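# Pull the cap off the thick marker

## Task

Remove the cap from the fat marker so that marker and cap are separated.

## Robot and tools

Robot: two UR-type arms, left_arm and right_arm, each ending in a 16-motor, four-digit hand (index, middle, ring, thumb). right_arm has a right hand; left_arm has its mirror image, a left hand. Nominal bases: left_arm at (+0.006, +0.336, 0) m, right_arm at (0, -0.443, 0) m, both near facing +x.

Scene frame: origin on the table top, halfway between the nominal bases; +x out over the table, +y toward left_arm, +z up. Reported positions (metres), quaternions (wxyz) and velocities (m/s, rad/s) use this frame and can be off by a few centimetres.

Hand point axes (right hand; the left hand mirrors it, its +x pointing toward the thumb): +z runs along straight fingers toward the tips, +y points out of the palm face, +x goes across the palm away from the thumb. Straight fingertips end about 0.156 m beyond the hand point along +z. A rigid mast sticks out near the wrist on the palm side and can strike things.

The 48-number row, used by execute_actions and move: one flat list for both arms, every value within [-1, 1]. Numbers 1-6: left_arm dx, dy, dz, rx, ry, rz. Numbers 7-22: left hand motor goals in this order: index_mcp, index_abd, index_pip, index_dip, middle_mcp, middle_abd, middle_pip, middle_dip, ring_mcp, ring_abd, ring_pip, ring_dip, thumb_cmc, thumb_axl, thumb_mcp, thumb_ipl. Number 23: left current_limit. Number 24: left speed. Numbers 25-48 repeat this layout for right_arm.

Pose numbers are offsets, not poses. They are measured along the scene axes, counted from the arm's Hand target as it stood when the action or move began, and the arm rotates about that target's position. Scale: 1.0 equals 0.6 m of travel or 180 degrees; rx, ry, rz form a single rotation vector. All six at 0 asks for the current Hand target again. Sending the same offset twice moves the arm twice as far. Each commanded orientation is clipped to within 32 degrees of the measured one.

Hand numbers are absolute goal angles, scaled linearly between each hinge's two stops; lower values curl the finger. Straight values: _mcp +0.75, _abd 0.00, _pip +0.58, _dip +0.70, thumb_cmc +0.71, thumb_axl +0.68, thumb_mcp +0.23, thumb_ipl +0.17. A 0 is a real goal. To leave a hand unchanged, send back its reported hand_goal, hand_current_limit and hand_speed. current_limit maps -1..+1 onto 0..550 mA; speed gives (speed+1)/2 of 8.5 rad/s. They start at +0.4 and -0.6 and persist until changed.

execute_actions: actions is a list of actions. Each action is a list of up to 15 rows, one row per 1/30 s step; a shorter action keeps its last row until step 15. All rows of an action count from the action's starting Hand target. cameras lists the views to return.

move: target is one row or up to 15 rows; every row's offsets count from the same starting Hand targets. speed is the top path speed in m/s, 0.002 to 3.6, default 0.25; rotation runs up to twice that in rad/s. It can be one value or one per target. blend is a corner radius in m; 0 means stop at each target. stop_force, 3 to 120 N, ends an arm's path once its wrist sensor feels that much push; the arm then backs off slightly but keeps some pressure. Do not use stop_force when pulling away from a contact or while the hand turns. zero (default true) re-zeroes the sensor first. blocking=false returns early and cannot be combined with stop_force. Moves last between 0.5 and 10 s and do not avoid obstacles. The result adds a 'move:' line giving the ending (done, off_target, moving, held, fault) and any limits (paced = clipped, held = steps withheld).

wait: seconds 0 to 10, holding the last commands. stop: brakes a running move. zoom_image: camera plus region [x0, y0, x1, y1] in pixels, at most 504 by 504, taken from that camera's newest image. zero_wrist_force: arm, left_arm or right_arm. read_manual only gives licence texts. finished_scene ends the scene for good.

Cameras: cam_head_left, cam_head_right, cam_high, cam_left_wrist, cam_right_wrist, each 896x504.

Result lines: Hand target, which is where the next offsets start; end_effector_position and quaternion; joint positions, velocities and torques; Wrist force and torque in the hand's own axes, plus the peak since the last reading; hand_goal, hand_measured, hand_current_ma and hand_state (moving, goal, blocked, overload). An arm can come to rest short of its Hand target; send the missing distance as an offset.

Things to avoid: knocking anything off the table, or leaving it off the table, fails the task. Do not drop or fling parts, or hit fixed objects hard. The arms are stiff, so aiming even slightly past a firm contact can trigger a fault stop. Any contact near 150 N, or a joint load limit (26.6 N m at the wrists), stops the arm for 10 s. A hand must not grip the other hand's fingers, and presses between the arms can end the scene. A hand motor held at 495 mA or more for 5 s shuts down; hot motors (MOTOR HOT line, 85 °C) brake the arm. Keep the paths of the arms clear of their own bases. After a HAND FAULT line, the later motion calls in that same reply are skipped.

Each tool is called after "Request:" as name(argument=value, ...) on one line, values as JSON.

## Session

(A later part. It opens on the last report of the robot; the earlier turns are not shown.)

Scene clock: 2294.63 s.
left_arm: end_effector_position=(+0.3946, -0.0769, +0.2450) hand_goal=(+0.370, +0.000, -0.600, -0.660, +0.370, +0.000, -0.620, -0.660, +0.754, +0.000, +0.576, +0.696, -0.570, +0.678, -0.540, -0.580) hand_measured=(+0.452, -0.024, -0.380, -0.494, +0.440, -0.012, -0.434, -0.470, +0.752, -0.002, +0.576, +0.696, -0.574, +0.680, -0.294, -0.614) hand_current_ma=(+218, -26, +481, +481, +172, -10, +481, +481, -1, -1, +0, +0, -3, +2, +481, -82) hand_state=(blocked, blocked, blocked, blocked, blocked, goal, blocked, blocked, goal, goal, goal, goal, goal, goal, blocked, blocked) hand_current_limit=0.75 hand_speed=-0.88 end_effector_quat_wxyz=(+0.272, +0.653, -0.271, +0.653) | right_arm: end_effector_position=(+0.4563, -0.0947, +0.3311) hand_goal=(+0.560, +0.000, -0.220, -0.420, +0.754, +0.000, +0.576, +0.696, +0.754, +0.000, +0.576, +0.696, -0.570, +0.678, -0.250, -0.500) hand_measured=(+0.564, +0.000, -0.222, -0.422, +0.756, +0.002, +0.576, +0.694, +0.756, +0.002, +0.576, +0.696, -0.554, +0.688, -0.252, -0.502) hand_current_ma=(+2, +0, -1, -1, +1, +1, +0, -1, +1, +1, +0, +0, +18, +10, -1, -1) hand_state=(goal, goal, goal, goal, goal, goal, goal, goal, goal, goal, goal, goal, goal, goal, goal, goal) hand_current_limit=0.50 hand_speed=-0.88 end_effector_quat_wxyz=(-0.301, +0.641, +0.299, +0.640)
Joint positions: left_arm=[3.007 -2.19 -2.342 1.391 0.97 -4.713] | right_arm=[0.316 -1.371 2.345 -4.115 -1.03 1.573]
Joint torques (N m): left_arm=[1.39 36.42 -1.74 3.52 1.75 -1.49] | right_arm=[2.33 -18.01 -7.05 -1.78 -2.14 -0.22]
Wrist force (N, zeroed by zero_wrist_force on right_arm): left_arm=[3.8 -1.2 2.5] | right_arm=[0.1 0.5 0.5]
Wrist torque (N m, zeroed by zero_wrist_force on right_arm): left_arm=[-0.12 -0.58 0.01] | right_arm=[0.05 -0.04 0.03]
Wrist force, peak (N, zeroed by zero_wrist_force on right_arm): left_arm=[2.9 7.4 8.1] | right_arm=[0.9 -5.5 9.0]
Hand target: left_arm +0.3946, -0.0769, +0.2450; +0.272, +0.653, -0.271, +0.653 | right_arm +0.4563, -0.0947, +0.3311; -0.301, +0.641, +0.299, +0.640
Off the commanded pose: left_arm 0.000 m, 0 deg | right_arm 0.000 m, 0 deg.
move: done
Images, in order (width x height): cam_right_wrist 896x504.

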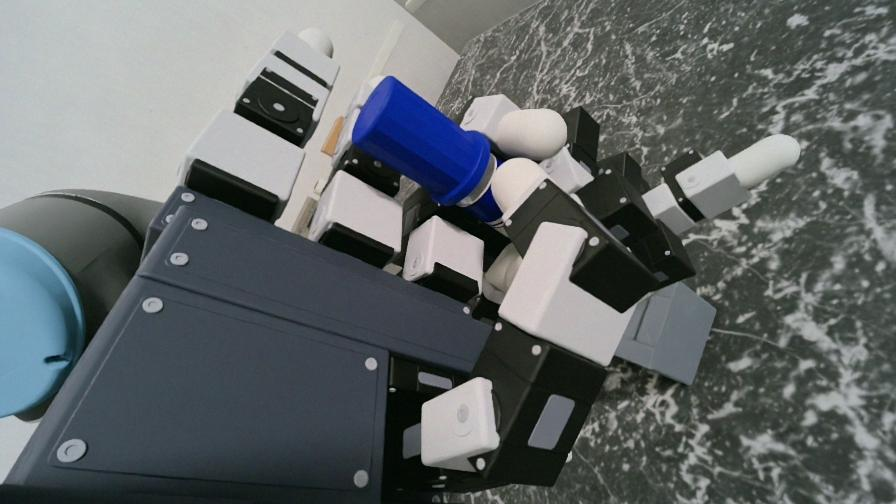

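Request:
move(target=[0,0,0,0,0,0,0.37,0,-0.60,-0.66,0.37,0,-0.62,-0.66,0.754,0,0.576,0.696,-0.571,0.678,-0.54,-0.58,0.75,-0.88,0,0,0,0,0,0,0.53,0,-0.32,-0.50,0.754,0,0.576,0.696,0.754,0,0.576,0.696,-0.571,0.678,-0.365,-0.50,0.3,-0.88], speed=0.04)

Request:
move(target=[0,0,0,0,0,0,0.37,0,-0.60,-0.66,0.37,0,-0.62,-0.66,0.754,0,0.576,0.696,-0.571,0.678,-0.54,-0.58,0.75,-0.88,0,0,0.03,0,0,0,0.53,0,-0.32,-0.50,0.754,0,0.576,0.696,0.754,0,0.576,0.696,-0.571,0.678,-0.365,-0.50,0.3,-0.88], speed=0.01, stop_force=5, cameras=["cam_left_wrist","cam_right_wrist"])

Request:
zoom_image(camera="cam_right_wrist", region=[340, 40, 700, 340])

Scene clock: 2321.03 s.
left_arm: end_effector_position=(+0.3946, -0.0769, +0.2450) hand_goal=(+0.370, +0.000, -0.600, -0.660, +0.370, +0.000, -0.620, -0.660, +0.754, +0.000, +0.576, +0.696, -0.570, +0.678, -0.540, -0.580) hand_measured=(+0.452, -0.024, -0.380, -0.494, +0.440, -0.012, -0.434, -0.470, +0.752, -0.002, +0.576, +0.696, -0.574, +0.680, -0.294, -0.614) hand_current_ma=(+218, -26, +481, +481, +172, -10, +481, +481, -1, -1, +0, +0, -3, +2, +481, -82) hand_state=(blocked, blocked, blocked, blocked, blocked, goal, blocked, blocked, goal, goal, goal, goal, goal, goal, blocked, blocked) hand_current_limit=0.75 hand_speed=-0.88 end_effector_quat_wxyz=(+0.272, +0.653, -0.271, +0.653) | right_arm: end_effector_position=(+0.4563, -0.0947, +0.3311) hand_goal=(+0.530, +0.000, -0.320, -0.500, +0.754, +0.000, +0.576, +0.696, +0.754, +0.000, +0.576, +0.696, -0.570, +0.678, -0.364, -0.500) hand_measured=(+0.558, +0.004, -0.304, -0.494, +0.756, +0.002, +0.576, +0.694, +0.756, +0.002, +0.576, +0.696, -0.554, +0.688, -0.358, -0.502) hand_current_ma=(+40, +2, +17, +4, +1, +1, +0, -1, +1, +1, +0, +0, +17, +10, +5, -1) hand_state=(blocked, goal, goal, goal, goal, goal, goal, goal, goal, goal, goal, goal, goal, goal, goal, goal) hand_current_limit=0.30 hand_speed=-0.88 end_effector_quat_wxyz=(-0.301, +0.641, +0.299, +0.640)
Joint positions: left_arm=[3.007 -2.19 -2.342 1.391 0.97 -4.713] | right_arm=[0.316 -1.371 2.345 -4.115 -1.03 1.573]
Joint torques (N m): left_arm=[0.93 26.91 -3.69 3.61 1.47 -1.35] | right_arm=[5.05 -24.8 -10.78 -1.16 -1.93 -1.55]
Wrist force (N, zeroed by zero_wrist_force on right_arm): left_arm=[5.7 0.2 4.1] | right_arm=[-2.0 -1.1 2.2]
Wrist torque (N m, zeroed by zero_wrist_force on right_arm): left_arm=[-0.24 -0.61 0.20] | right_arm=[-0.04 0.01 0.00]
Wrist force, peak (N, zeroed by zero_wrist_force on right_arm): left_arm=[5.8 0.1 4.0] | right_arm=[-2.0 -1.1 2.2]
Hand target: left_arm +0.3946, -0.0769, +0.2450; +0.272, +0.653, -0.271, +0.653 | right_arm +0.4563, -0.0947, +0.3311; -0.301, +0.641, +0.299, +0.640
Off the commanded pose: left_arm 0.000 m, 0 deg | right_arm 0.000 m, 0 deg.
move: done

Scene clock: 2322.27 s.
left_arm: end_effector_position=(+0.3946, -0.0769, +0.2450) hand_goal=(+0.370, +0.000, -0.600, -0.660, +0.370, +0.000, -0.620, -0.660, +0.754, +0.000, +0.576, +0.696, -0.570, +0.678, -0.540, -0.580) hand_measured=(+0.452, -0.024, -0.380, -0.494, +0.440, -0.012, -0.434, -0.470, +0.752, -0.002, +0.576, +0.696, -0.574, +0.682, -0.294, -0.614) hand_current_ma=(+218, -26, +481, +481, +172, -10, +481, +481, -1, -1, +0, +0, -3, +2, +481, -82) hand_state=(blocked, blocked, blocked, blocked, blocked, goal, blocked, blocked, goal, goal, goal, goal, goal, goal, blocked, blocked) hand_current_limit=0.75 hand_speed=-0.88 end_effector_quat_wxyz=(+0.272, +0.653, -0.271, +0.653) | right_arm: end_effector_position=(+0.4563, -0.0947, +0.3320) hand_goal=(+0.530, +0.000, -0.320, -0.500, +0.754, +0.000, +0.576, +0.696, +0.754, +0.000, +0.576, +0.696, -0.570, +0.678, -0.364, -0.500) hand_measured=(+0.558, +0.014, -0.304, -0.494, +0.756, +0.002, +0.576, +0.694, +0.756, +0.002, +0.576, +0.696, -0.554, +0.690, -0.358, -0.502) hand_current_ma=(+40, +10, +17, +3, +1, +1, +0, -1, +1, +1, +0, +0, +17, +15, +5, +0) hand_state=(blocked, goal, goal, goal, goal, goal, goal, goal, goal, goal, goal, goal, goal, goal, goal, goal) hand_current_limit=0.30 hand_speed=-0.88 end_effector_quat_wxyz=(-0.301, +0.641, +0.299, +0.640)
Joint positions: left_arm=[3.007 -2.19 -2.342 1.391 0.97 -4.713] | right_arm=[0.316 -1.374 2.345 -4.111 -1.03 1.573]
Joint torques (N m): left_arm=[0.52 27.14 -3.11 -1.79 1.14 -1.37] | right_arm=[4.93 -14.84 -5.89 -4.17 -2.05 -1.39]
Wrist force (N, zeroed by zero_wrist_force on right_arm): left_arm=[8.5 0.8 3.9] | right_arm=[-4.5 -1.1 2.5]
Wrist torque (N m, zeroed by zero_wrist_force on right_arm): left_arm=[-0.21 -0.59 0.36] | right_arm=[-0.06 -0.06 -0.09]
Wrist force, peak (N, zeroed by zero_wrist_force on right_arm): left_arm=[12.6 0.8 4.0] | right_arm=[-8.2 -1.1 2.5]
Hand target: left_arm +0.3946, -0.0769, +0.2450; +0.272, +0.653, -0.271, +0.653 | right_arm +0.4563, -0.0947, +0.3320; -0.301, +0.641, +0.299, +0.640 (not the last commanded pose)
Off the commanded pose: left_arm 0.000 m, 0 deg | right_arm 0.017 m, 0 deg.
move: contact (right_arm)
Images, in order (width x height): cam_left_wrist 896x504, cam_right_wrist 896x504.

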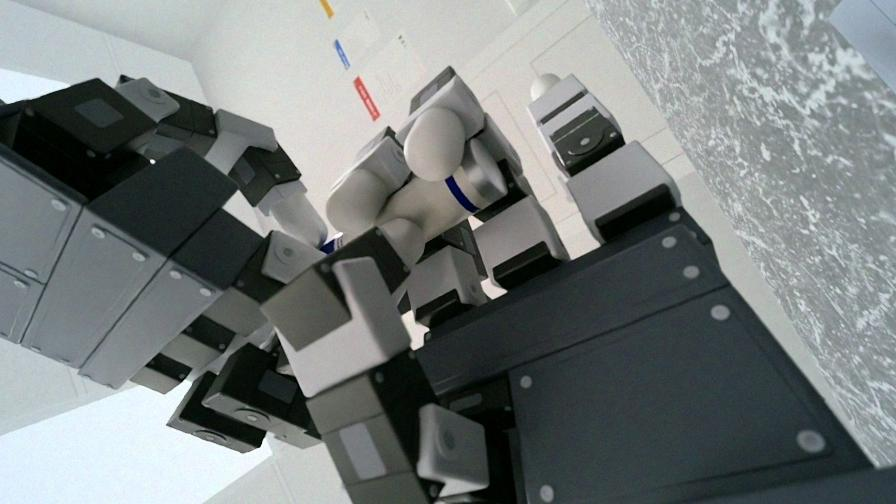

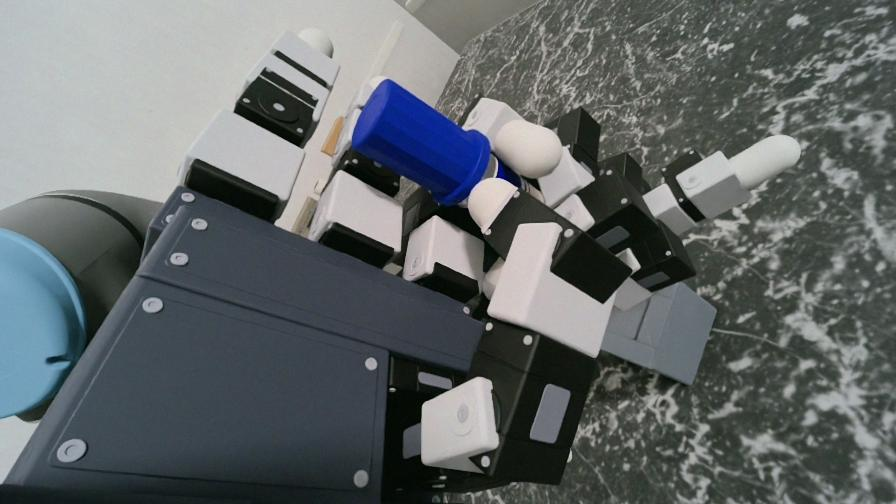

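Scaled by 1.400 from the camera's 896x504 image, which has a finer 1280x720 frame.

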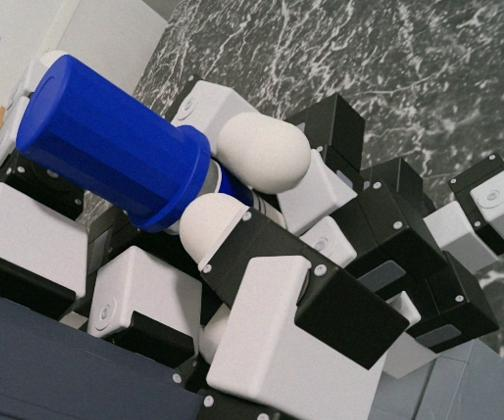

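Request:
move(target=[0,0,0,0,0,0,0.37,0,-0.60,-0.66,0.37,0,-0.62,-0.66,0.754,0,0.576,0.696,-0.571,0.678,-0.54,-0.58,0.75,-0.88,0,0,0,0,0,0,0.46,0,-0.42,-0.53,0.754,0,0.576,0.696,0.754,0,0.576,0.696,-0.571,0.678,-0.44,-0.52,0.4,-0.88], speed=0.04)

Request:
move(target=[0,0,0,0,0,0,0.37,0,-0.60,-0.66,0.37,0,-0.62,-0.66,0.754,0,0.576,0.696,-0.571,0.678,-0.54,-0.58,0.75,-0.88,0,0,0.02,0,0,0,0.46,0,-0.42,-0.53,0.754,0,0.576,0.696,0.754,0,0.576,0.696,-0.571,0.678,-0.44,-0.52,0.4,-0.88], speed=0.015, cameras=["cam_left_wrist","cam_right_wrist"])

Request:
zoom_image(camera="cam_right_wrist", region=[340, 40, 700, 340])

Scene clock: 2337.23 s.
left_arm: end_effector_position=(+0.3946, -0.0769, +0.2450) hand_goal=(+0.370, +0.000, -0.600, -0.660, +0.370, +0.000, -0.620, -0.660, +0.754, +0.000, +0.576, +0.696, -0.570, +0.678, -0.540, -0.580) hand_measured=(+0.448, -0.024, -0.380, -0.494, +0.440, -0.012, -0.434, -0.470, +0.752, -0.002, +0.576, +0.696, -0.574, +0.680, -0.294, -0.614) hand_current_ma=(+203, -26, +481, +481, +172, -10, +481, +481, -1, -1, +0, +0, -3, +2, +481, -87) hand_state=(blocked, blocked, blocked, blocked, blocked, goal, blocked, blocked, goal, goal, goal, goal, goal, goal, blocked, blocked) hand_current_limit=0.75 hand_speed=-0.88 end_effector_quat_wxyz=(+0.272, +0.653, -0.271, +0.653) | right_arm: end_effector_position=(+0.4563, -0.0947, +0.3320) hand_goal=(+0.460, +0.000, -0.420, -0.530, +0.754, +0.000, +0.576, +0.696, +0.754, +0.000, +0.576, +0.696, -0.570, +0.678, -0.440, -0.520) hand_measured=(+0.556, +0.014, -0.330, -0.504, +0.756, +0.002, +0.576, +0.694, +0.756, +0.002, +0.576, +0.696, -0.554, +0.690, -0.370, -0.510) hand_current_ma=(+271, +10, +224, +32, +1, +1, +0, -1, +1, +1, +0, +0, +17, +15, +223, +10) hand_state=(blocked, goal, blocked, blocked, goal, goal, goal, goal, goal, goal, goal, goal, goal, goal, blocked, goal) hand_current_limit=0.40 hand_speed=-0.88 end_effector_quat_wxyz=(-0.301, +0.641, +0.299, +0.640)
Joint positions: left_arm=[3.007 -2.19 -2.342 1.391 0.97 -4.713] | right_arm=[0.316 -1.374 2.345 -4.111 -1.03 1.573]
Joint torques (N m): left_arm=[0.57 26.23 -3.49 -1.82 -0.08 -1.25] | right_arm=[2.7 -16.68 -5.09 -2.18 -2.16 -1.28]
Wrist force (N, zeroed by zero_wrist_force on right_arm): left_arm=[9.1 3.6 2.3] | right_arm=[-5.0 1.4 5.1]
Wrist torque (N m, zeroed by zero_wrist_force on right_arm): left_arm=[-0.20 -0.44 0.51] | right_arm=[-0.03 0.02 -0.07]
Wrist force, peak (N, zeroed by zero_wrist_force on right_arm): left_arm=[9.4 3.6 2.3] | right_arm=[-5.1 1.3 5.3]
Hand target: left_arm +0.3946, -0.0769, +0.2450; +0.272, +0.653, -0.271, +0.653 | right_arm +0.4563, -0.0947, +0.3320; -0.301, +0.641, +0.299, +0.640
Off the commanded pose: left_arm 0.000 m, 0 deg | right_arm 0.000 m, 0 deg.
move: done

Scene clock: 2338.40 s.
left_arm: end_effector_position=(+0.3946, -0.0769, +0.2450) hand_goal=(+0.370, +0.000, -0.600, -0.660, +0.370, +0.000, -0.620, -0.660, +0.754, +0.000, +0.576, +0.696, -0.570, +0.678, -0.540, -0.580) hand_measured=(+0.446, -0.020, -0.380, -0.496, +0.440, -0.008, -0.436, -0.470, +0.752, -0.002, +0.576, +0.696, -0.574, +0.684, -0.294, -0.614) hand_current_ma=(+197, -20, +481, +481, +177, -5, +481, +481, -1, -1, +0, +0, -3, +4, +481, -87) hand_state=(blocked, goal, blocked, blocked, blocked, goal, blocked, blocked, goal, goal, goal, goal, goal, goal, blocked, blocked) hand_current_limit=0.75 hand_speed=-0.88 end_effector_quat_wxyz=(+0.272, +0.653, -0.271, +0.653) | right_arm: end_effector_position=(+0.4563, -0.0947, +0.3440) hand_goal=(+0.460, +0.000, -0.420, -0.530, +0.754, +0.000, +0.576, +0.696, +0.754, +0.000, +0.576, +0.696, -0.570, +0.678, -0.440, -0.520) hand_measured=(+0.554, +0.010, -0.338, -0.504, +0.756, +0.002, +0.576, +0.694, +0.756, +0.002, +0.576, +0.696, -0.550, +0.726, -0.384, -0.518) hand_current_ma=(+257, +6, +189, +32, +1, +1, +0, -1, +1, +1, +0, +0, +22, +113, +158, +1) hand_state=(blocked, goal, blocked, blocked, goal, goal, goal, goal, goal, goal, goal, goal, goal, blocked, blocked, goal) hand_current_limit=0.40 hand_speed=-0.88 end_effector_quat_wxyz=(-0.301, +0.641, +0.299, +0.640)
Joint positions: left_arm=[3.007 -2.19 -2.342 1.391 0.97 -4.713] | right_arm=[0.316 -1.406 2.335 -4.069 -1.03 1.573]
Joint torques (N m): left_arm=[0.95 26.13 -3.72 -1.82 -0.37 -0.92] | right_arm=[0.89 -31.9 -25.75 -2.48 -2.02 0.64]
Wrist force (N, zeroed by zero_wrist_force on right_arm): left_arm=[11.5 1.8 2.0] | right_arm=[-7.2 1.4 3.2]
Wrist torque (N m, zeroed by zero_wrist_force on right_arm): left_arm=[-0.12 -0.44 0.55] | right_arm=[-0.01 0.00 -0.19]
Wrist force, peak (N, zeroed by zero_wrist_force on right_arm): left_arm=[23.8 2.2 3.3] | right_arm=[-19.1 -0.2 4.0]
Hand target: left_arm +0.3946, -0.0769, +0.2450; +0.272, +0.653, -0.271, +0.653 | right_arm +0.4563, -0.0947, +0.3440; -0.301, +0.641, +0.299, +0.640
Off the commanded pose: left_arm 0.000 m, 0 deg | right_arm 0.000 m, 0 deg.
move: done
Images, in order (width x height): cam_left_wrist 896x504, cam_right_wrist 896x504.

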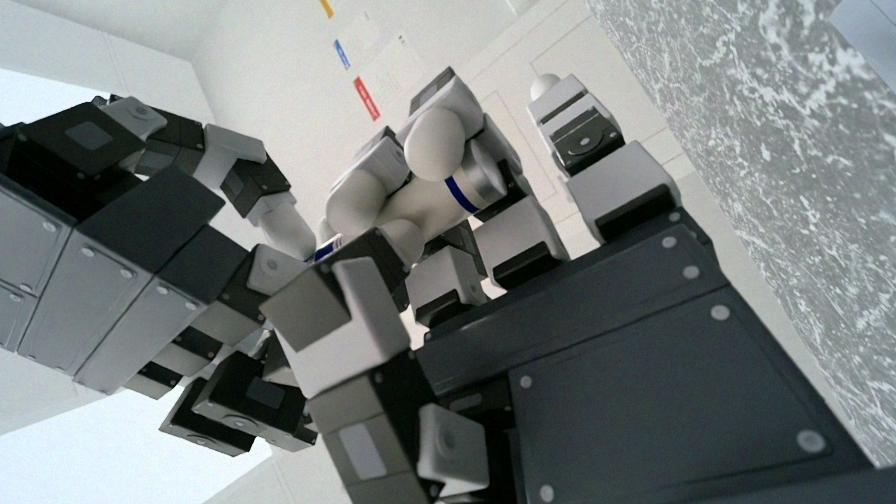

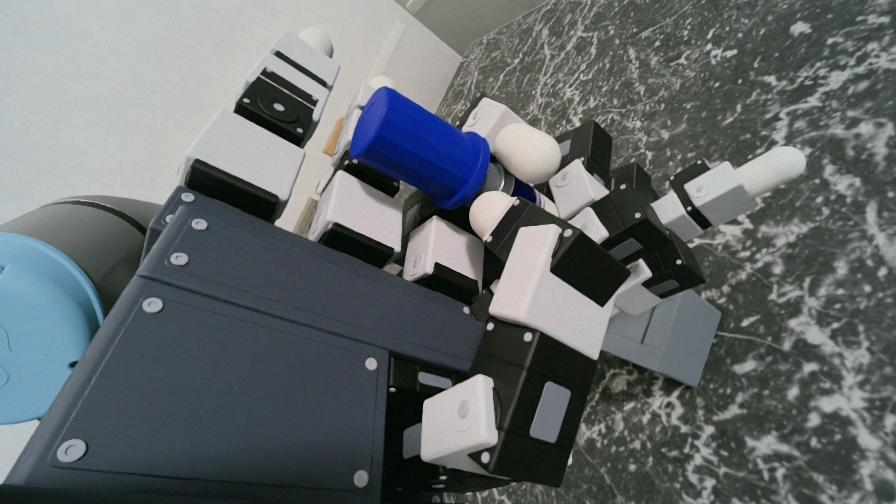

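Scaled by 1.400 from the camera's 896x504 image, which has a finer 1280x720 frame.

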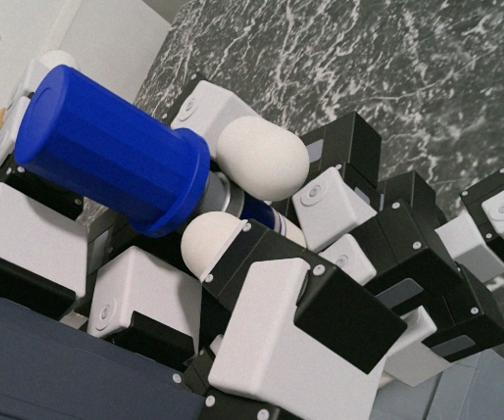

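Request:
wait(seconds=0.1, cameras=["cam_right_wrist","cam_left_wrist"])

Scene clock: 2387.70 s.
left_arm: end_effector_position=(+0.3946, -0.0769, +0.2450) hand_goal=(+0.370, +0.000, -0.600, -0.660, +0.370, +0.000, -0.620, -0.660, +0.754, +0.000, +0.576, +0.696, -0.570, +0.678, -0.540, -0.580) hand_measured=(+0.446, -0.020, -0.380, -0.496, +0.440, -0.008, -0.436, -0.470, +0.752, -0.002, +0.576, +0.696, -0.574, +0.684, -0.294, -0.614) hand_current_ma=(+197, -20, +481, +481, +177, -5, +481, +481, -1, -1, +0, +0, -3, +4, +481, -87) hand_state=(blocked, goal, blocked, blocked, blocked, goal, blocked, blocked, goal, goal, goal, goal, goal, goal, blocked, blocked) hand_current_limit=0.75 hand_speed=-0.88 end_effector_quat_wxyz=(+0.272, +0.653, -0.271, +0.653) | right_arm: end_effector_position=(+0.4563, -0.0947, +0.3440) hand_goal=(+0.460, +0.000, -0.420, -0.530, +0.754, +0.000, +0.576, +0.696, +0.754, +0.000, +0.576, +0.696, -0.570, +0.678, -0.440, -0.520) hand_measured=(+0.554, +0.010, -0.338, -0.504, +0.756, +0.002, +0.576, +0.694, +0.756, +0.002, +0.576, +0.696, -0.550, +0.726, -0.384, -0.518) hand_current_ma=(+257, +6, +189, +32, +1, +1, +0, -1, +1, +1, +0, +0, +22, +113, +157, +1) hand_state=(blocked, goal, blocked, blocked, goal, goal, goal, goal, goal, goal, goal, goal, goal, blocked, blocked, goal) hand_current_limit=0.40 hand_speed=-0.88 end_effector_quat_wxyz=(-0.301, +0.641, +0.299, +0.640)
Joint positions: left_arm=[3.007 -2.19 -2.342 1.391 0.97 -4.713] | right_arm=[0.316 -1.406 2.335 -4.069 -1.03 1.573]
Joint torques (N m): left_arm=[0.87 25.98 -3.54 -1.8 -1.01 -0.34] | right_arm=[-0.75 -30.84 -26.23 -2.13 -1.73 0.45]
Wrist force (N, zeroed by zero_wrist_force on right_arm): left_arm=[11.5 1.8 2.1] | right_arm=[-7.9 1.0 3.2]
Wrist torque (N m, zeroed by zero_wrist_force on right_arm): left_arm=[-0.13 -0.44 0.55] | right_arm=[-0.06 0.08 -0.25]
Wrist force, peak (N, zeroed by zero_wrist_force on right_arm): left_arm=[11.7 1.7 2.2] | right_arm=[-8.0 1.0 3.5]
Hand target: left_arm +0.3946, -0.0769, +0.2450; +0.272, +0.653, -0.271, +0.653 | right_arm +0.4563, -0.0947, +0.3440; -0.301, +0.641, +0.299, +0.640
Off the commanded pose: left_arm 0.000 m, 0 deg | right_arm 0.000 m, 0 deg.
wait: 0.10 s; at rest from the start
Images, in order (width x height): cam_left_wrist 896x504, cam_right_wrist 896x504.

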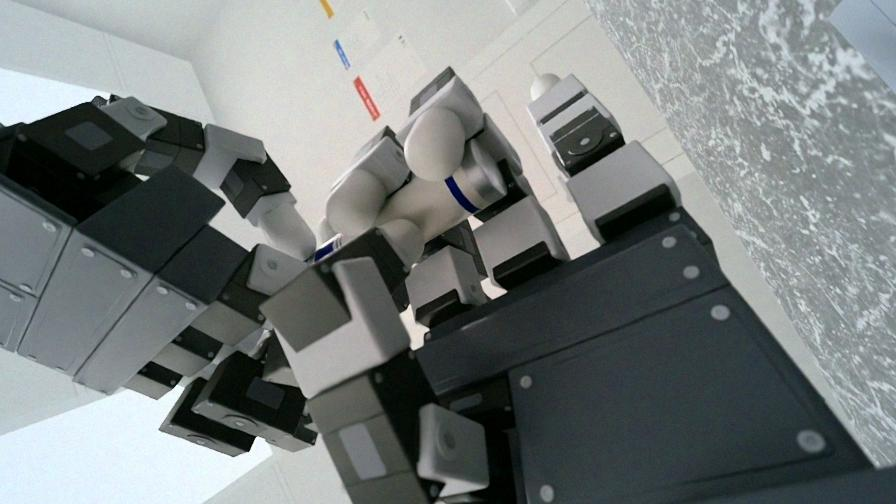

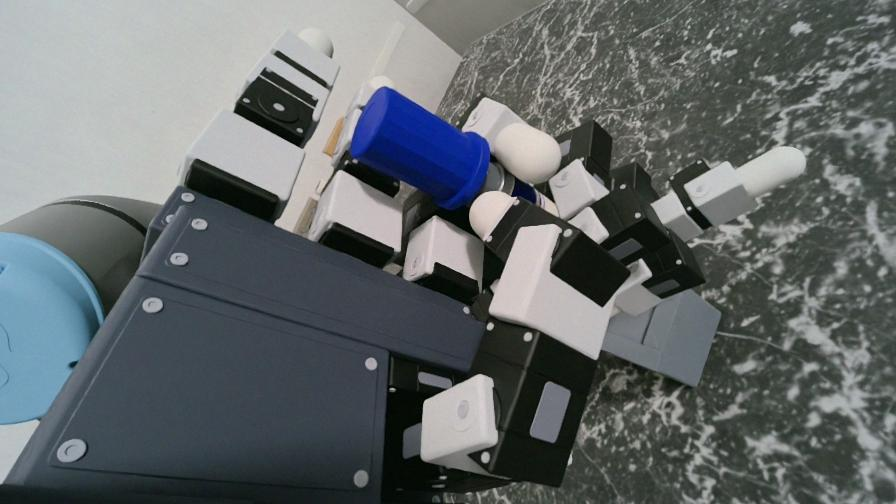

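Request:
move(target=[0,0,0,0,0,0,0.37,0,-0.60,-0.66,0.37,0,-0.62,-0.66,0.754,0,0.576,0.696,-0.571,0.678,-0.54,-0.58,0.75,-0.88,0,0,0.0167,0,0,0,0.46,0,-0.42,-0.53,0.754,0,0.576,0.696,0.754,0,0.576,0.696,-0.571,0.678,-0.44,-0.52,0.40,-0.88], speed=0.015, cameras=["cam_right_wrist","cam_left_wrist"])

Request:
zoom_image(camera="cam_right_wrist", region=[340, 60, 640, 280])

Scene clock: 2396.67 s.
left_arm: end_effector_position=(+0.3946, -0.0769, +0.2450) hand_goal=(+0.370, +0.000, -0.600, -0.660, +0.370, +0.000, -0.620, -0.660, +0.754, +0.000, +0.576, +0.696, -0.570, +0.678, -0.540, -0.580) hand_measured=(+0.444, -0.020, -0.380, -0.496, +0.442, -0.008, -0.436, -0.472, +0.752, -0.002, +0.576, +0.696, -0.574, +0.682, -0.294, -0.614) hand_current_ma=(+192, -20, +481, +481, +179, -5, +481, +481, -1, -1, +0, +0, -3, +3, +481, -87) hand_state=(blocked, goal, blocked, blocked, blocked, goal, blocked, blocked, goal, goal, goal, goal, goal, goal, blocked, blocked) hand_current_limit=0.75 hand_speed=-0.88 end_effector_quat_wxyz=(+0.272, +0.653, -0.271, +0.653) | right_arm: end_effector_position=(+0.4563, -0.0947, +0.3540) hand_goal=(+0.460, +0.000, -0.420, -0.530, +0.754, +0.000, +0.576, +0.696, +0.754, +0.000, +0.576, +0.696, -0.570, +0.678, -0.440, -0.520) hand_measured=(+0.544, -0.006, -0.370, -0.514, +0.756, +0.002, +0.576, +0.694, +0.756, +0.002, +0.576, +0.696, -0.554, +0.690, -0.438, -0.520) hand_current_ma=(+215, -4, +92, +15, +1, +1, +0, -1, +1, +1, +0, +0, +15, +14, +1, +0) hand_state=(blocked, goal, blocked, goal, goal, goal, goal, goal, goal, goal, goal, goal, goal, goal, goal, goal) hand_current_limit=0.40 hand_speed=-0.88 end_effector_quat_wxyz=(-0.301, +0.641, +0.299, +0.640)
Joint positions: left_arm=[3.007 -2.19 -2.342 1.391 0.97 -4.713] | right_arm=[0.316 -1.431 2.326 -4.034 -1.03 1.573]
Joint torques (N m): left_arm=[0.75 25.55 -3.87 -0.91 0.16 0.59] | right_arm=[-4.3 -29.24 -23.11 -1.71 -1.77 0.3]
Wrist force (N, zeroed by zero_wrist_force on right_arm): left_arm=[5.5 5.9 3.7] | right_arm=[-2.1 -0.6 6.9]
Wrist torque (N m, zeroed by zero_wrist_force on right_arm): left_arm=[-0.16 -0.71 0.56] | right_arm=[-0.26 0.27 -0.07]
Wrist force, peak (N, zeroed by zero_wrist_force on right_arm): left_arm=[11.8 1.9 2.1] | right_arm=[-8.2 1.1 3.2]
Hand target: left_arm +0.3946, -0.0769, +0.2450; +0.272, +0.653, -0.271, +0.653 | right_arm +0.4563, -0.0947, +0.3540; -0.301, +0.641, +0.299, +0.640
Off the commanded pose: left_arm 0.000 m, 0 deg | right_arm 0.000 m, 0 deg.
move: done
Images, in order (width x height): cam_left_wrist 896x504, cam_right_wrist 896x504.

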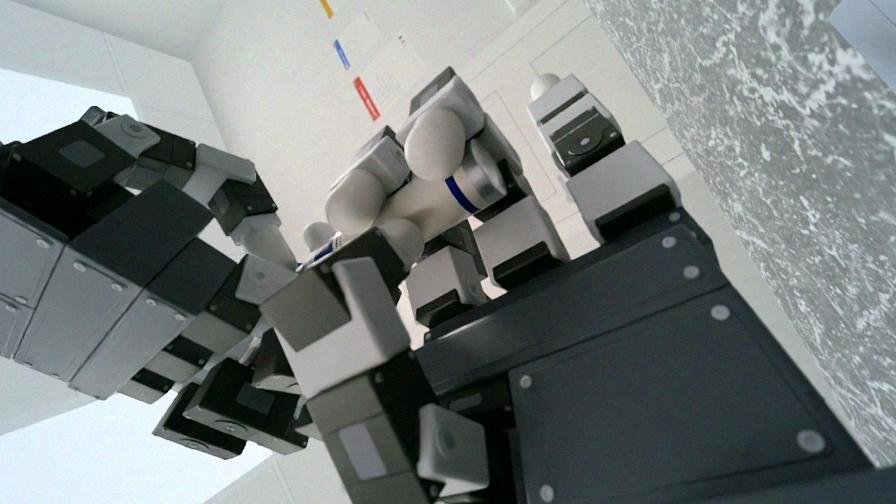

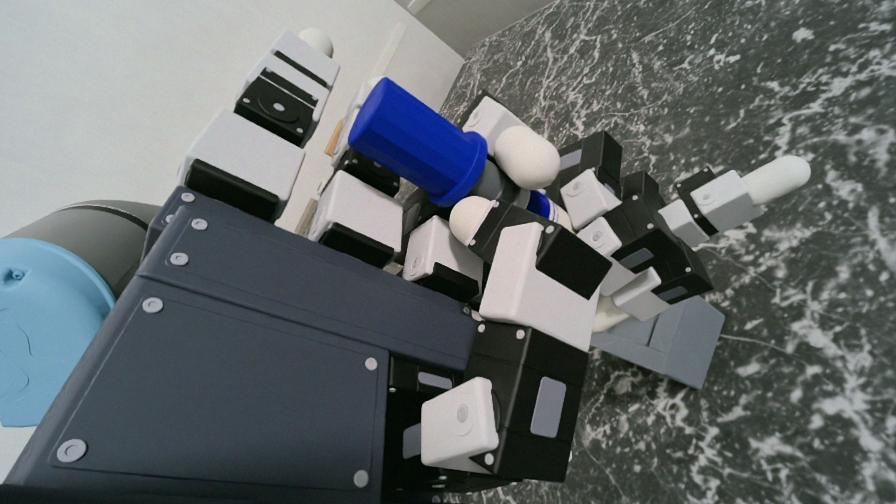

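Scaled by 1.680 from the camera's 896x504 image, which has a finer 1280x720 frame.

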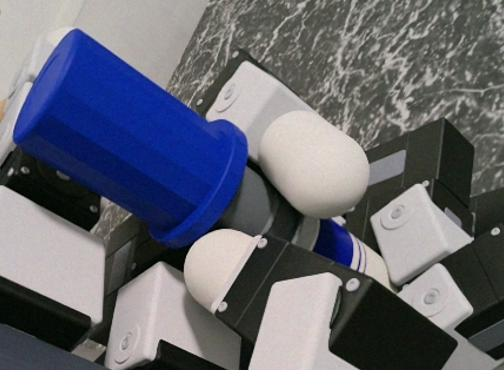

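Request:
move(target=[0,0,0,0,0,0,0.37,0,-0.60,-0.66,0.37,0,-0.62,-0.66,0.754,0,0.576,0.696,-0.571,0.678,-0.54,-0.58,0.75,-0.88,0,0,0,0,0,0,0.616,0,0,0.06,0.754,0,0.576,0.696,0.754,0,0.576,0.696,-0.571,0.678,-0.112,-0.751,0.40,-0.88], speed=0.015, cameras=["cam_right_wrist","cam_left_wrist"])

Request:
zoom_image(camera="cam_right_wrist", region=[340, 60, 640, 280])

Scene clock: 2418.03 s.
left_arm: end_effector_position=(+0.3946, -0.0769, +0.2450) hand_goal=(+0.370, +0.000, -0.600, -0.660, +0.370, +0.000, -0.620, -0.660, +0.754, +0.000, +0.576, +0.696, -0.570, +0.678, -0.540, -0.580) hand_measured=(+0.444, -0.020, -0.380, -0.498, +0.442, -0.006, -0.436, -0.472, +0.752, -0.002, +0.576, +0.696, -0.574, +0.682, -0.294, -0.614) hand_current_ma=(+192, -21, +481, +481, +179, -3, +481, +481, -1, -1, +0, +0, -3, +3, +481, -87) hand_state=(blocked, blocked, blocked, blocked, blocked, goal, blocked, blocked, goal, goal, goal, goal, goal, goal, blocked, blocked) hand_current_limit=0.75 hand_speed=-0.88 end_effector_quat_wxyz=(+0.272, +0.653, -0.271, +0.653) | right_arm: end_effector_position=(+0.4563, -0.0947, +0.3540) hand_goal=(+0.616, +0.000, +0.000, +0.060, +0.754, +0.000, +0.576, +0.696, +0.754, +0.000, +0.576, +0.696, -0.570, +0.678, -0.112, -0.750) hand_measured=(+0.614, +0.000, -0.002, +0.058, +0.756, +0.002, +0.576, +0.694, +0.756, +0.002, +0.576, +0.696, -0.554, +0.686, -0.114, -0.748) hand_current_ma=(-1, +0, -1, -1, +1, +1, +0, -1, +1, +1, +0, +0, +15, +8, -1, +1) hand_state=(goal, goal, goal, goal, goal, goal, goal, goal, goal, goal, goal, goal, goal, goal, goal, goal) hand_current_limit=0.40 hand_speed=-0.88 end_effector_quat_wxyz=(-0.301, +0.641, +0.299, +0.640)
Joint positions: left_arm=[3.007 -2.19 -2.342 1.391 0.97 -4.713] | right_arm=[0.316 -1.431 2.326 -4.034 -1.03 1.573]
Joint torques (N m): left_arm=[0.41 24.87 -3.11 3.45 -2.23 1.18] | right_arm=[-6.96 -19.4 -21.55 -0.99 -1.89 -0.58]
Wrist force (N, zeroed by zero_wrist_force on right_arm): left_arm=[4.0 -1.3 1.9] | right_arm=[-0.4 0.7 0.1]
Wrist torque (N m, zeroed by zero_wrist_force on right_arm): left_arm=[-0.08 -0.60 0.03] | right_arm=[0.06 0.04 -0.02]
Wrist force, peak (N, zeroed by zero_wrist_force on right_arm): left_arm=[5.6 5.9 4.1] | right_arm=[-2.3 -0.8 7.2]
Hand target: left_arm +0.3946, -0.0769, +0.2450; +0.272, +0.653, -0.271, +0.653 | right_arm +0.4563, -0.0947, +0.3540; -0.301, +0.641, +0.299, +0.640
Off the commanded pose: left_arm 0.000 m, 0 deg | right_arm 0.000 m, 0 deg.
move: done
Images, in order (width x height): cam_left_wrist 896x504, cam_right_wrist 896x504.

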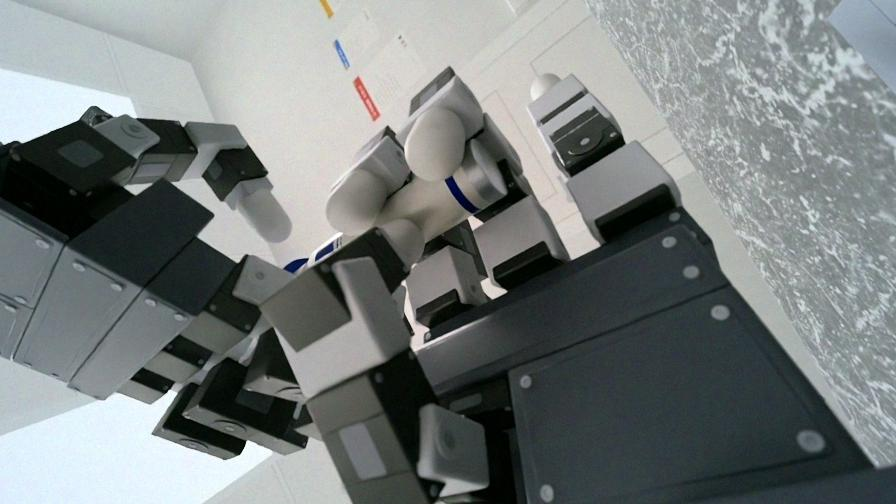

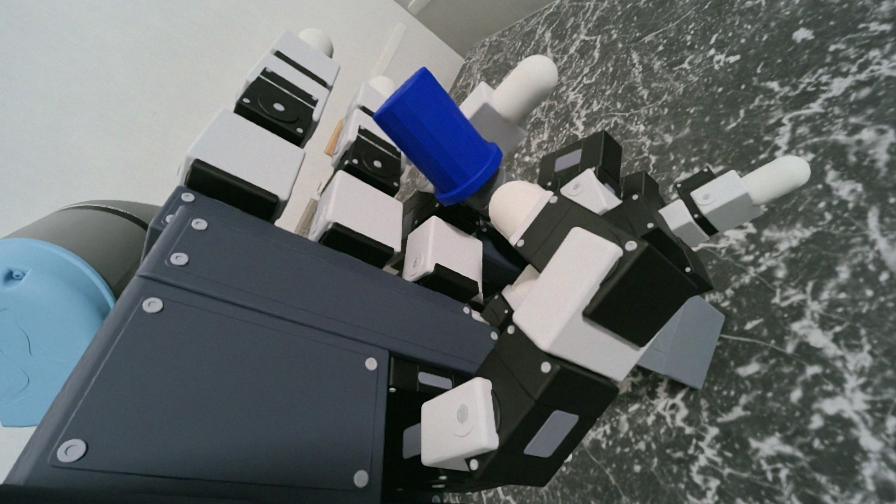

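Scaled by 1.680 from the camera's 896x504 image, which has a finer 1280x720 frame.

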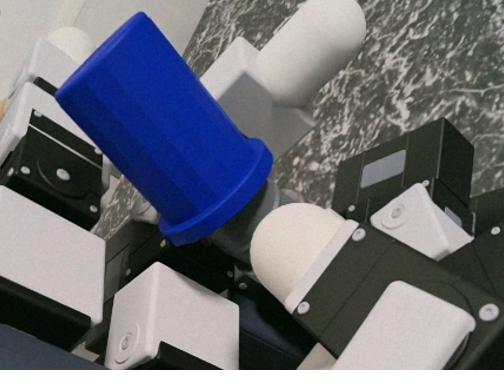

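Request:
wait(seconds=0.1, cameras=["cam_head_left","cam_head_right","cam_high"])

Request:
zoom_image(camera="cam_head_left", region=[300, 100, 560, 260])

Request:
zoom_image(camera="cam_high", region=[340, 160, 560, 300])

Scene clock: 2426.53 s.
left_arm: end_effector_position=(+0.3946, -0.0769, +0.2450) hand_goal=(+0.370, +0.000, -0.600, -0.660, +0.370, +0.000, -0.620, -0.660, +0.754, +0.000, +0.576, +0.696, -0.570, +0.678, -0.540, -0.580) hand_measured=(+0.444, -0.020, -0.380, -0.498, +0.442, -0.006, -0.436, -0.472, +0.752, -0.002, +0.576, +0.696, -0.574, +0.682, -0.294, -0.614) hand_current_ma=(+192, -21, +481, +481, +179, -3, +481, +481, -1, -1, +0, +0, -3, +3, +481, -87) hand_state=(blocked, blocked, blocked, blocked, blocked, goal, blocked, blocked, goal, goal, goal, goal, goal, goal, blocked, blocked) hand_current_limit=0.75 hand_speed=-0.88 end_effector_quat_wxyz=(+0.272, +0.653, -0.271, +0.653) | right_arm: end_effector_position=(+0.4563, -0.0947, +0.3540) hand_goal=(+0.616, +0.000, +0.000, +0.060, +0.754, +0.000, +0.576, +0.696, +0.754, +0.000, +0.576, +0.696, -0.570, +0.678, -0.112, -0.750) hand_measured=(+0.614, +0.000, -0.002, +0.058, +0.756, +0.002, +0.576, +0.694, +0.756, +0.002, +0.576, +0.696, -0.554, +0.686, -0.114, -0.748) hand_current_ma=(-1, +0, -1, -1, +1, +1, +0, -1, +1, +1, +0, +0, +15, +8, -1, +1) hand_state=(goal, goal, goal, goal, goal, goal, goal, goal, goal, goal, goal, goal, goal, goal, goal, goal) hand_current_limit=0.40 hand_speed=-0.88 end_effector_quat_wxyz=(-0.301, +0.641, +0.299, +0.640)
Joint positions: left_arm=[3.007 -2.19 -2.342 1.391 0.97 -4.713] | right_arm=[0.316 -1.431 2.326 -4.034 -1.03 1.573]
Joint torques (N m): left_arm=[1.17 25.04 -1.8 3.56 -2.17 1.11] | right_arm=[-7.91 -15.29 -18.97 -0.99 -2.07 0.94]
Wrist force (N, zeroed by zero_wrist_force on right_arm): left_arm=[3.8 -1.4 2.1] | right_arm=[-0.5 0.7 0.2]
Wrist torque (N m, zeroed by zero_wrist_force on right_arm): left_arm=[-0.11 -0.58 0.01] | right_arm=[0.06 0.05 -0.02]
Wrist force, peak (N, zeroed by zero_wrist_force on right_arm): left_arm=[4.1 -1.6 2.3] | right_arm=[-0.7 0.9 0.0]
Hand target: left_arm +0.3946, -0.0769, +0.2450; +0.272, +0.653, -0.271, +0.653 | right_arm +0.4563, -0.0947, +0.3540; -0.301, +0.641, +0.299, +0.640
Off the commanded pose: left_arm 0.000 m, 0 deg | right_arm 0.000 m, 0 deg.
wait: 0.10 s; at rest from the start
Images, in order (width x height): cam_head_left 896x504, cam_head_right 896x504, cam_high 896x504.

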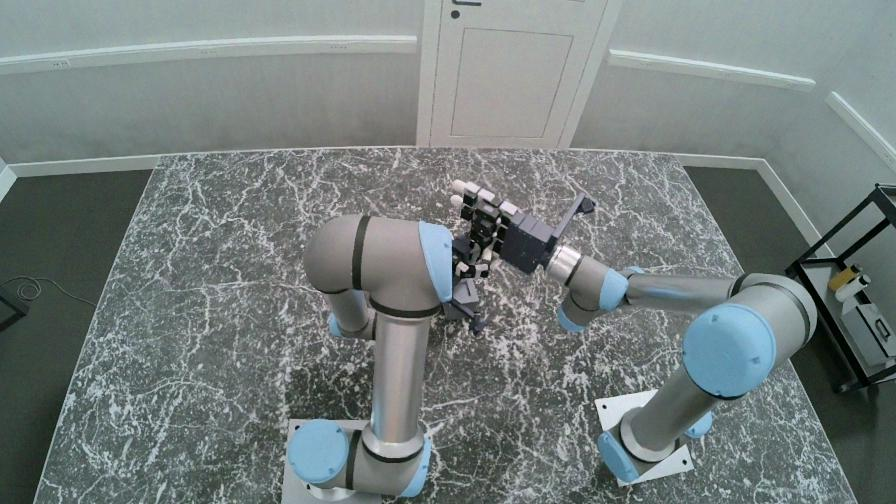

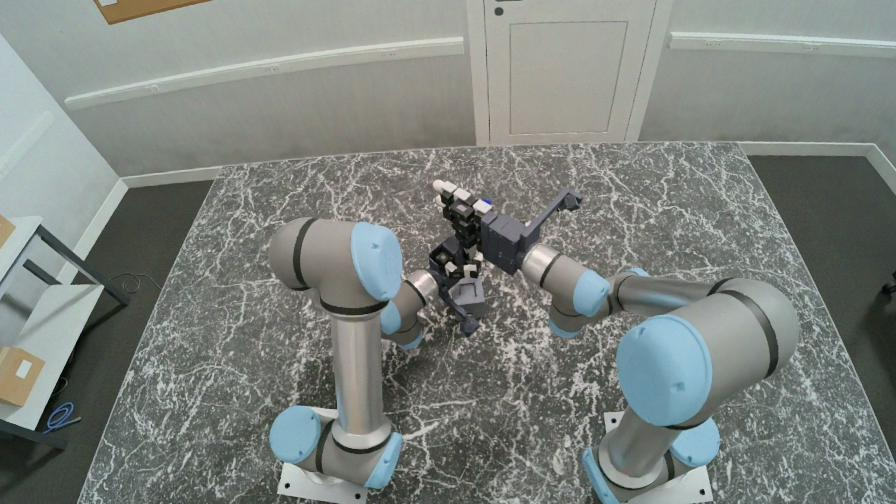

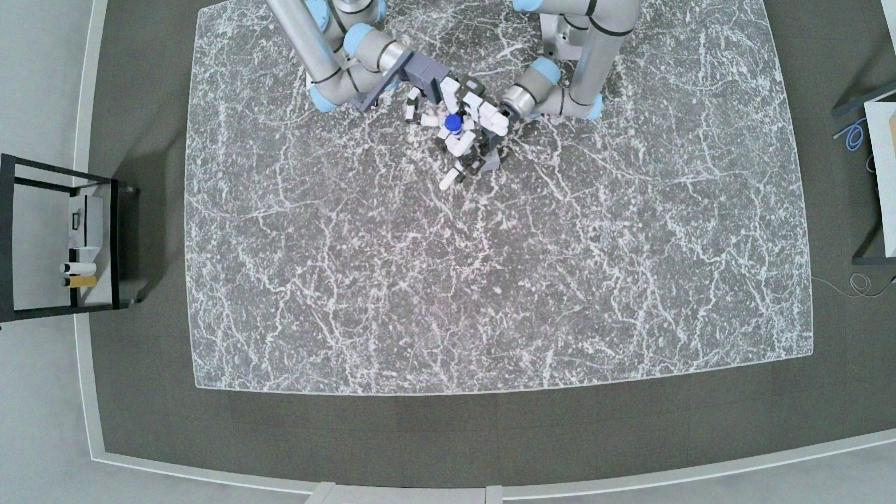

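Scaled by 1.938 from the camera's 896x504 image, which has a finer 1280x720 frame.

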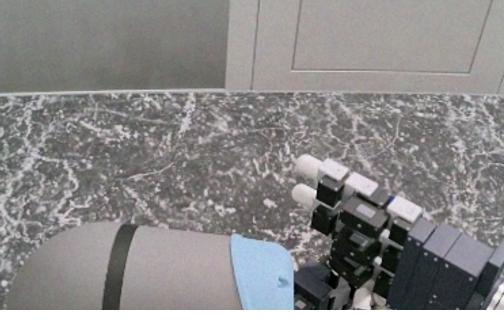

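Scaled by 2.291 from the camera's 896x504 image, which has a finer 1280x720 frame.

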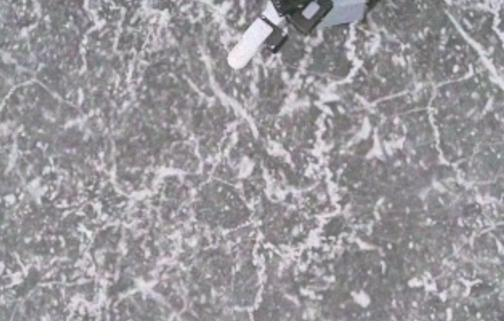

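Request:
zoom_image(camera="cam_high", region=[390, 60, 530, 200])

Request:
zoom_image(camera="cam_head_right", region=[410, 150, 550, 290])

Request:
zoom_image(camera="cam_head_left", region=[410, 160, 550, 300])

Scaled by 3.600 from the camera's 896x504 image, which has a finer 1280x720 frame.

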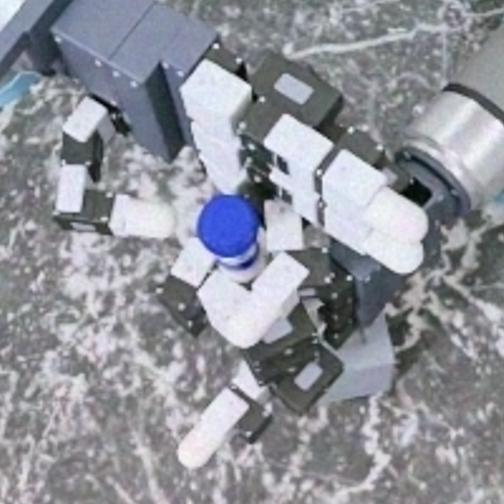

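Scaled by 3.600 from the camera's 896x504 image, which has a finer 1280x720 frame.

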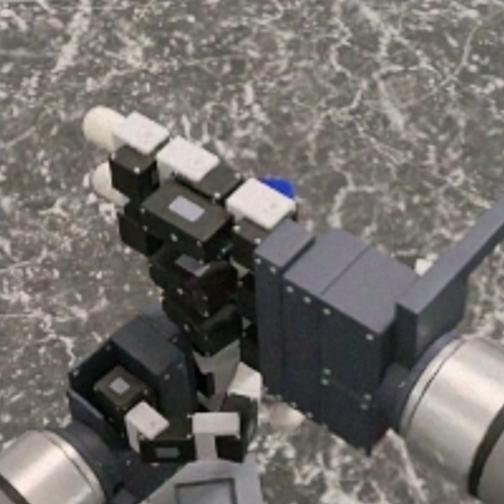

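Scaled by 3.600 from the camera's 896x504 image, which has a finer 1280x720 frame.

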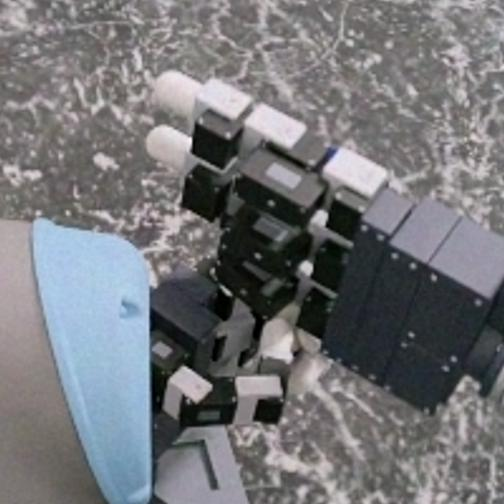

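Request:
move(target=[0,0,0,0,0,0,0.37,0,-0.60,-0.66,0.37,0,-0.62,-0.66,0.754,0,0.576,0.696,-0.571,0.678,-0.54,-0.58,0.75,-0.88,0,0,0,0,0,0,0.616,0,0,0.06,0.754,0,0.576,0.696,0.754,0,0.576,0.696,-0.571,0.678,0.1,-0.751,0.40,-0.92], speed=0.015, cameras=["cam_right_wrist","cam_left_wrist","cam_high"])

Request:
zoom_image(camera="cam_right_wrist", region=[340, 30, 640, 250])

Request:
zoom_image(camera="cam_high", region=[390, 60, 530, 200])

Scene clock: 2482.03 s.
left_arm: end_effector_position=(+0.3946, -0.0769, +0.2450) hand_goal=(+0.370, +0.000, -0.600, -0.660, +0.370, +0.000, -0.620, -0.660, +0.754, +0.000, +0.576, +0.696, -0.570, +0.678, -0.540, -0.580) hand_measured=(+0.444, -0.020, -0.380, -0.498, +0.442, -0.006, -0.436, -0.472, +0.752, -0.002, +0.576, +0.696, -0.574, +0.682, -0.294, -0.614) hand_current_ma=(+192, -21, +481, +481, +179, -3, +481, +481, -1, -1, +0, +0, -3, +3, +481, -87) hand_state=(blocked, blocked, blocked, blocked, blocked, goal, blocked, blocked, goal, goal, goal, goal, goal, goal, blocked, blocked) hand_current_limit=0.75 hand_speed=-0.88 end_effector_quat_wxyz=(+0.272, +0.653, -0.271, +0.653) | right_arm: end_effector_position=(+0.4563, -0.0947, +0.3540) hand_goal=(+0.616, +0.000, +0.000, +0.060, +0.754, +0.000, +0.576, +0.696, +0.754, +0.000, +0.576, +0.696, -0.570, +0.678, +0.100, -0.750) hand_measured=(+0.614, +0.000, -0.002, +0.058, +0.756, +0.002, +0.576, +0.694, +0.756, +0.002, +0.576, +0.696, -0.554, +0.684, +0.098, -0.748) hand_current_ma=(-1, +0, -1, -1, +1, +1, +0, -1, +1, +1, +0, +0, +15, +5, -1, +1) hand_state=(goal, goal, goal, goal, goal, goal, goal, goal, goal, goal, goal, goal, goal, goal, goal, goal) hand_current_limit=0.40 hand_speed=-0.92 end_effector_quat_wxyz=(-0.301, +0.641, +0.299, +0.640)
Joint positions: left_arm=[3.007 -2.19 -2.342 1.391 0.97 -4.713] | right_arm=[0.316 -1.431 2.326 -4.034 -1.03 1.573]
Joint torques (N m): left_arm=[0.8 24.81 -0.9 3.47 -2.11 1.09] | right_arm=[-8.55 -15.78 -14.12 -1.03 -2.02 0.89]
Wrist force (N, zeroed by zero_wrist_force on right_arm): left_arm=[3.7 -1.4 2.1] | right_arm=[-0.5 0.7 0.2]
Wrist torque (N m, zeroed by zero_wrist_force on right_arm): left_arm=[-0.11 -0.56 0.00] | right_arm=[0.05 0.06 -0.02]
Wrist force, peak (N, zeroed by zero_wrist_force on right_arm): left_arm=[4.2 -1.8 2.1] | right_arm=[-0.8 0.9 0.0]
Hand target: left_arm +0.3946, -0.0769, +0.2450; +0.272, +0.653, -0.271, +0.653 | right_arm +0.4563, -0.0947, +0.3540; -0.301, +0.641, +0.299, +0.640
Off the commanded pose: left_arm 0.000 m, 0 deg | right_arm 0.000 m, 0 deg.
move: done
Images, in order (width x height): cam_high 896x504, cam_left_wrist 896x504, cam_right_wrist 896x504.

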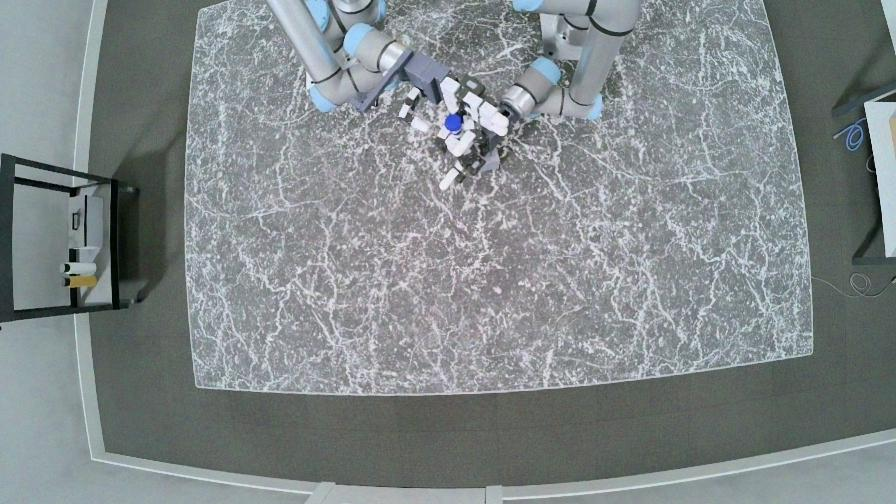

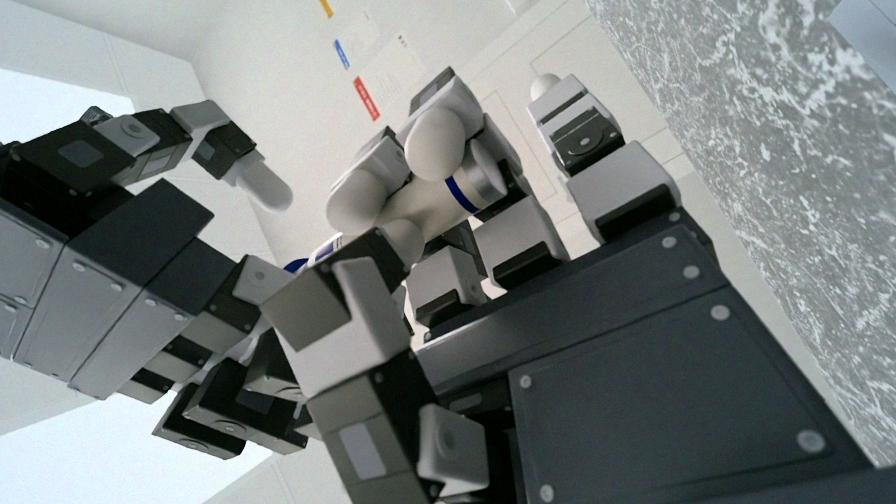

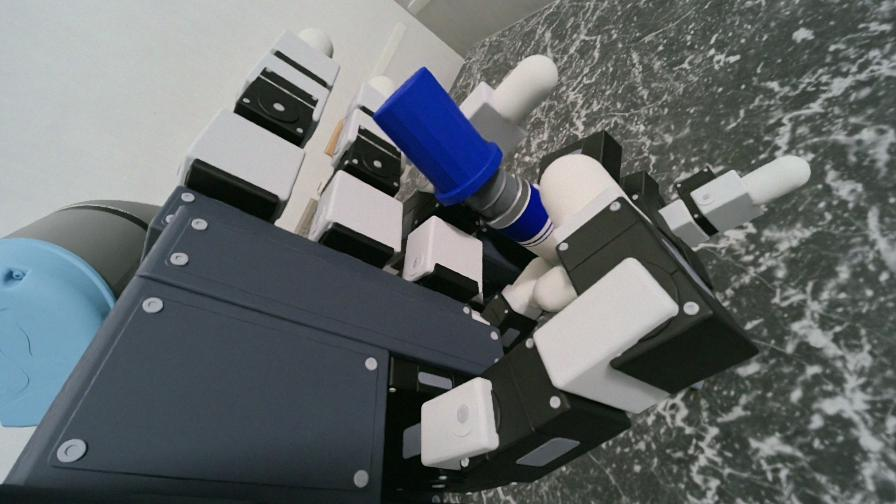

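Scaled by 1.680 from the camera's 896x504 image, which has a finer 1280x720 frame.

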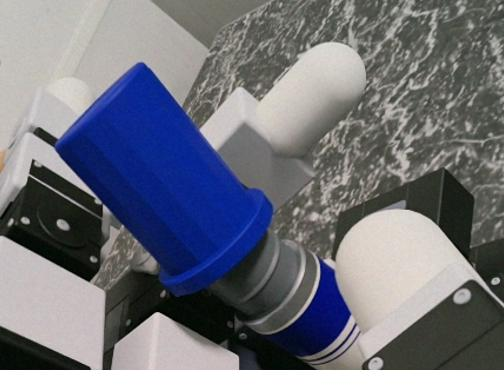

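Scaled by 3.600 from the camera's 896x504 image, which has a finer 1280x720 frame.

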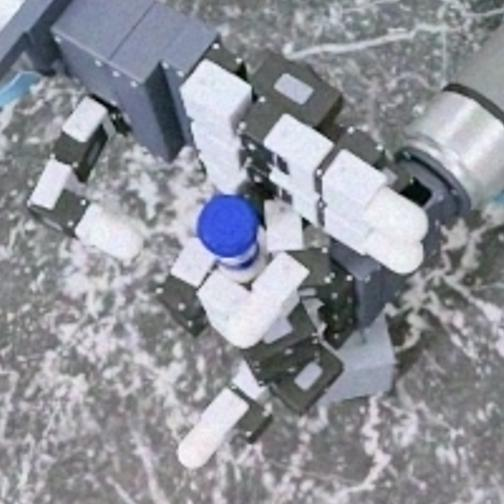

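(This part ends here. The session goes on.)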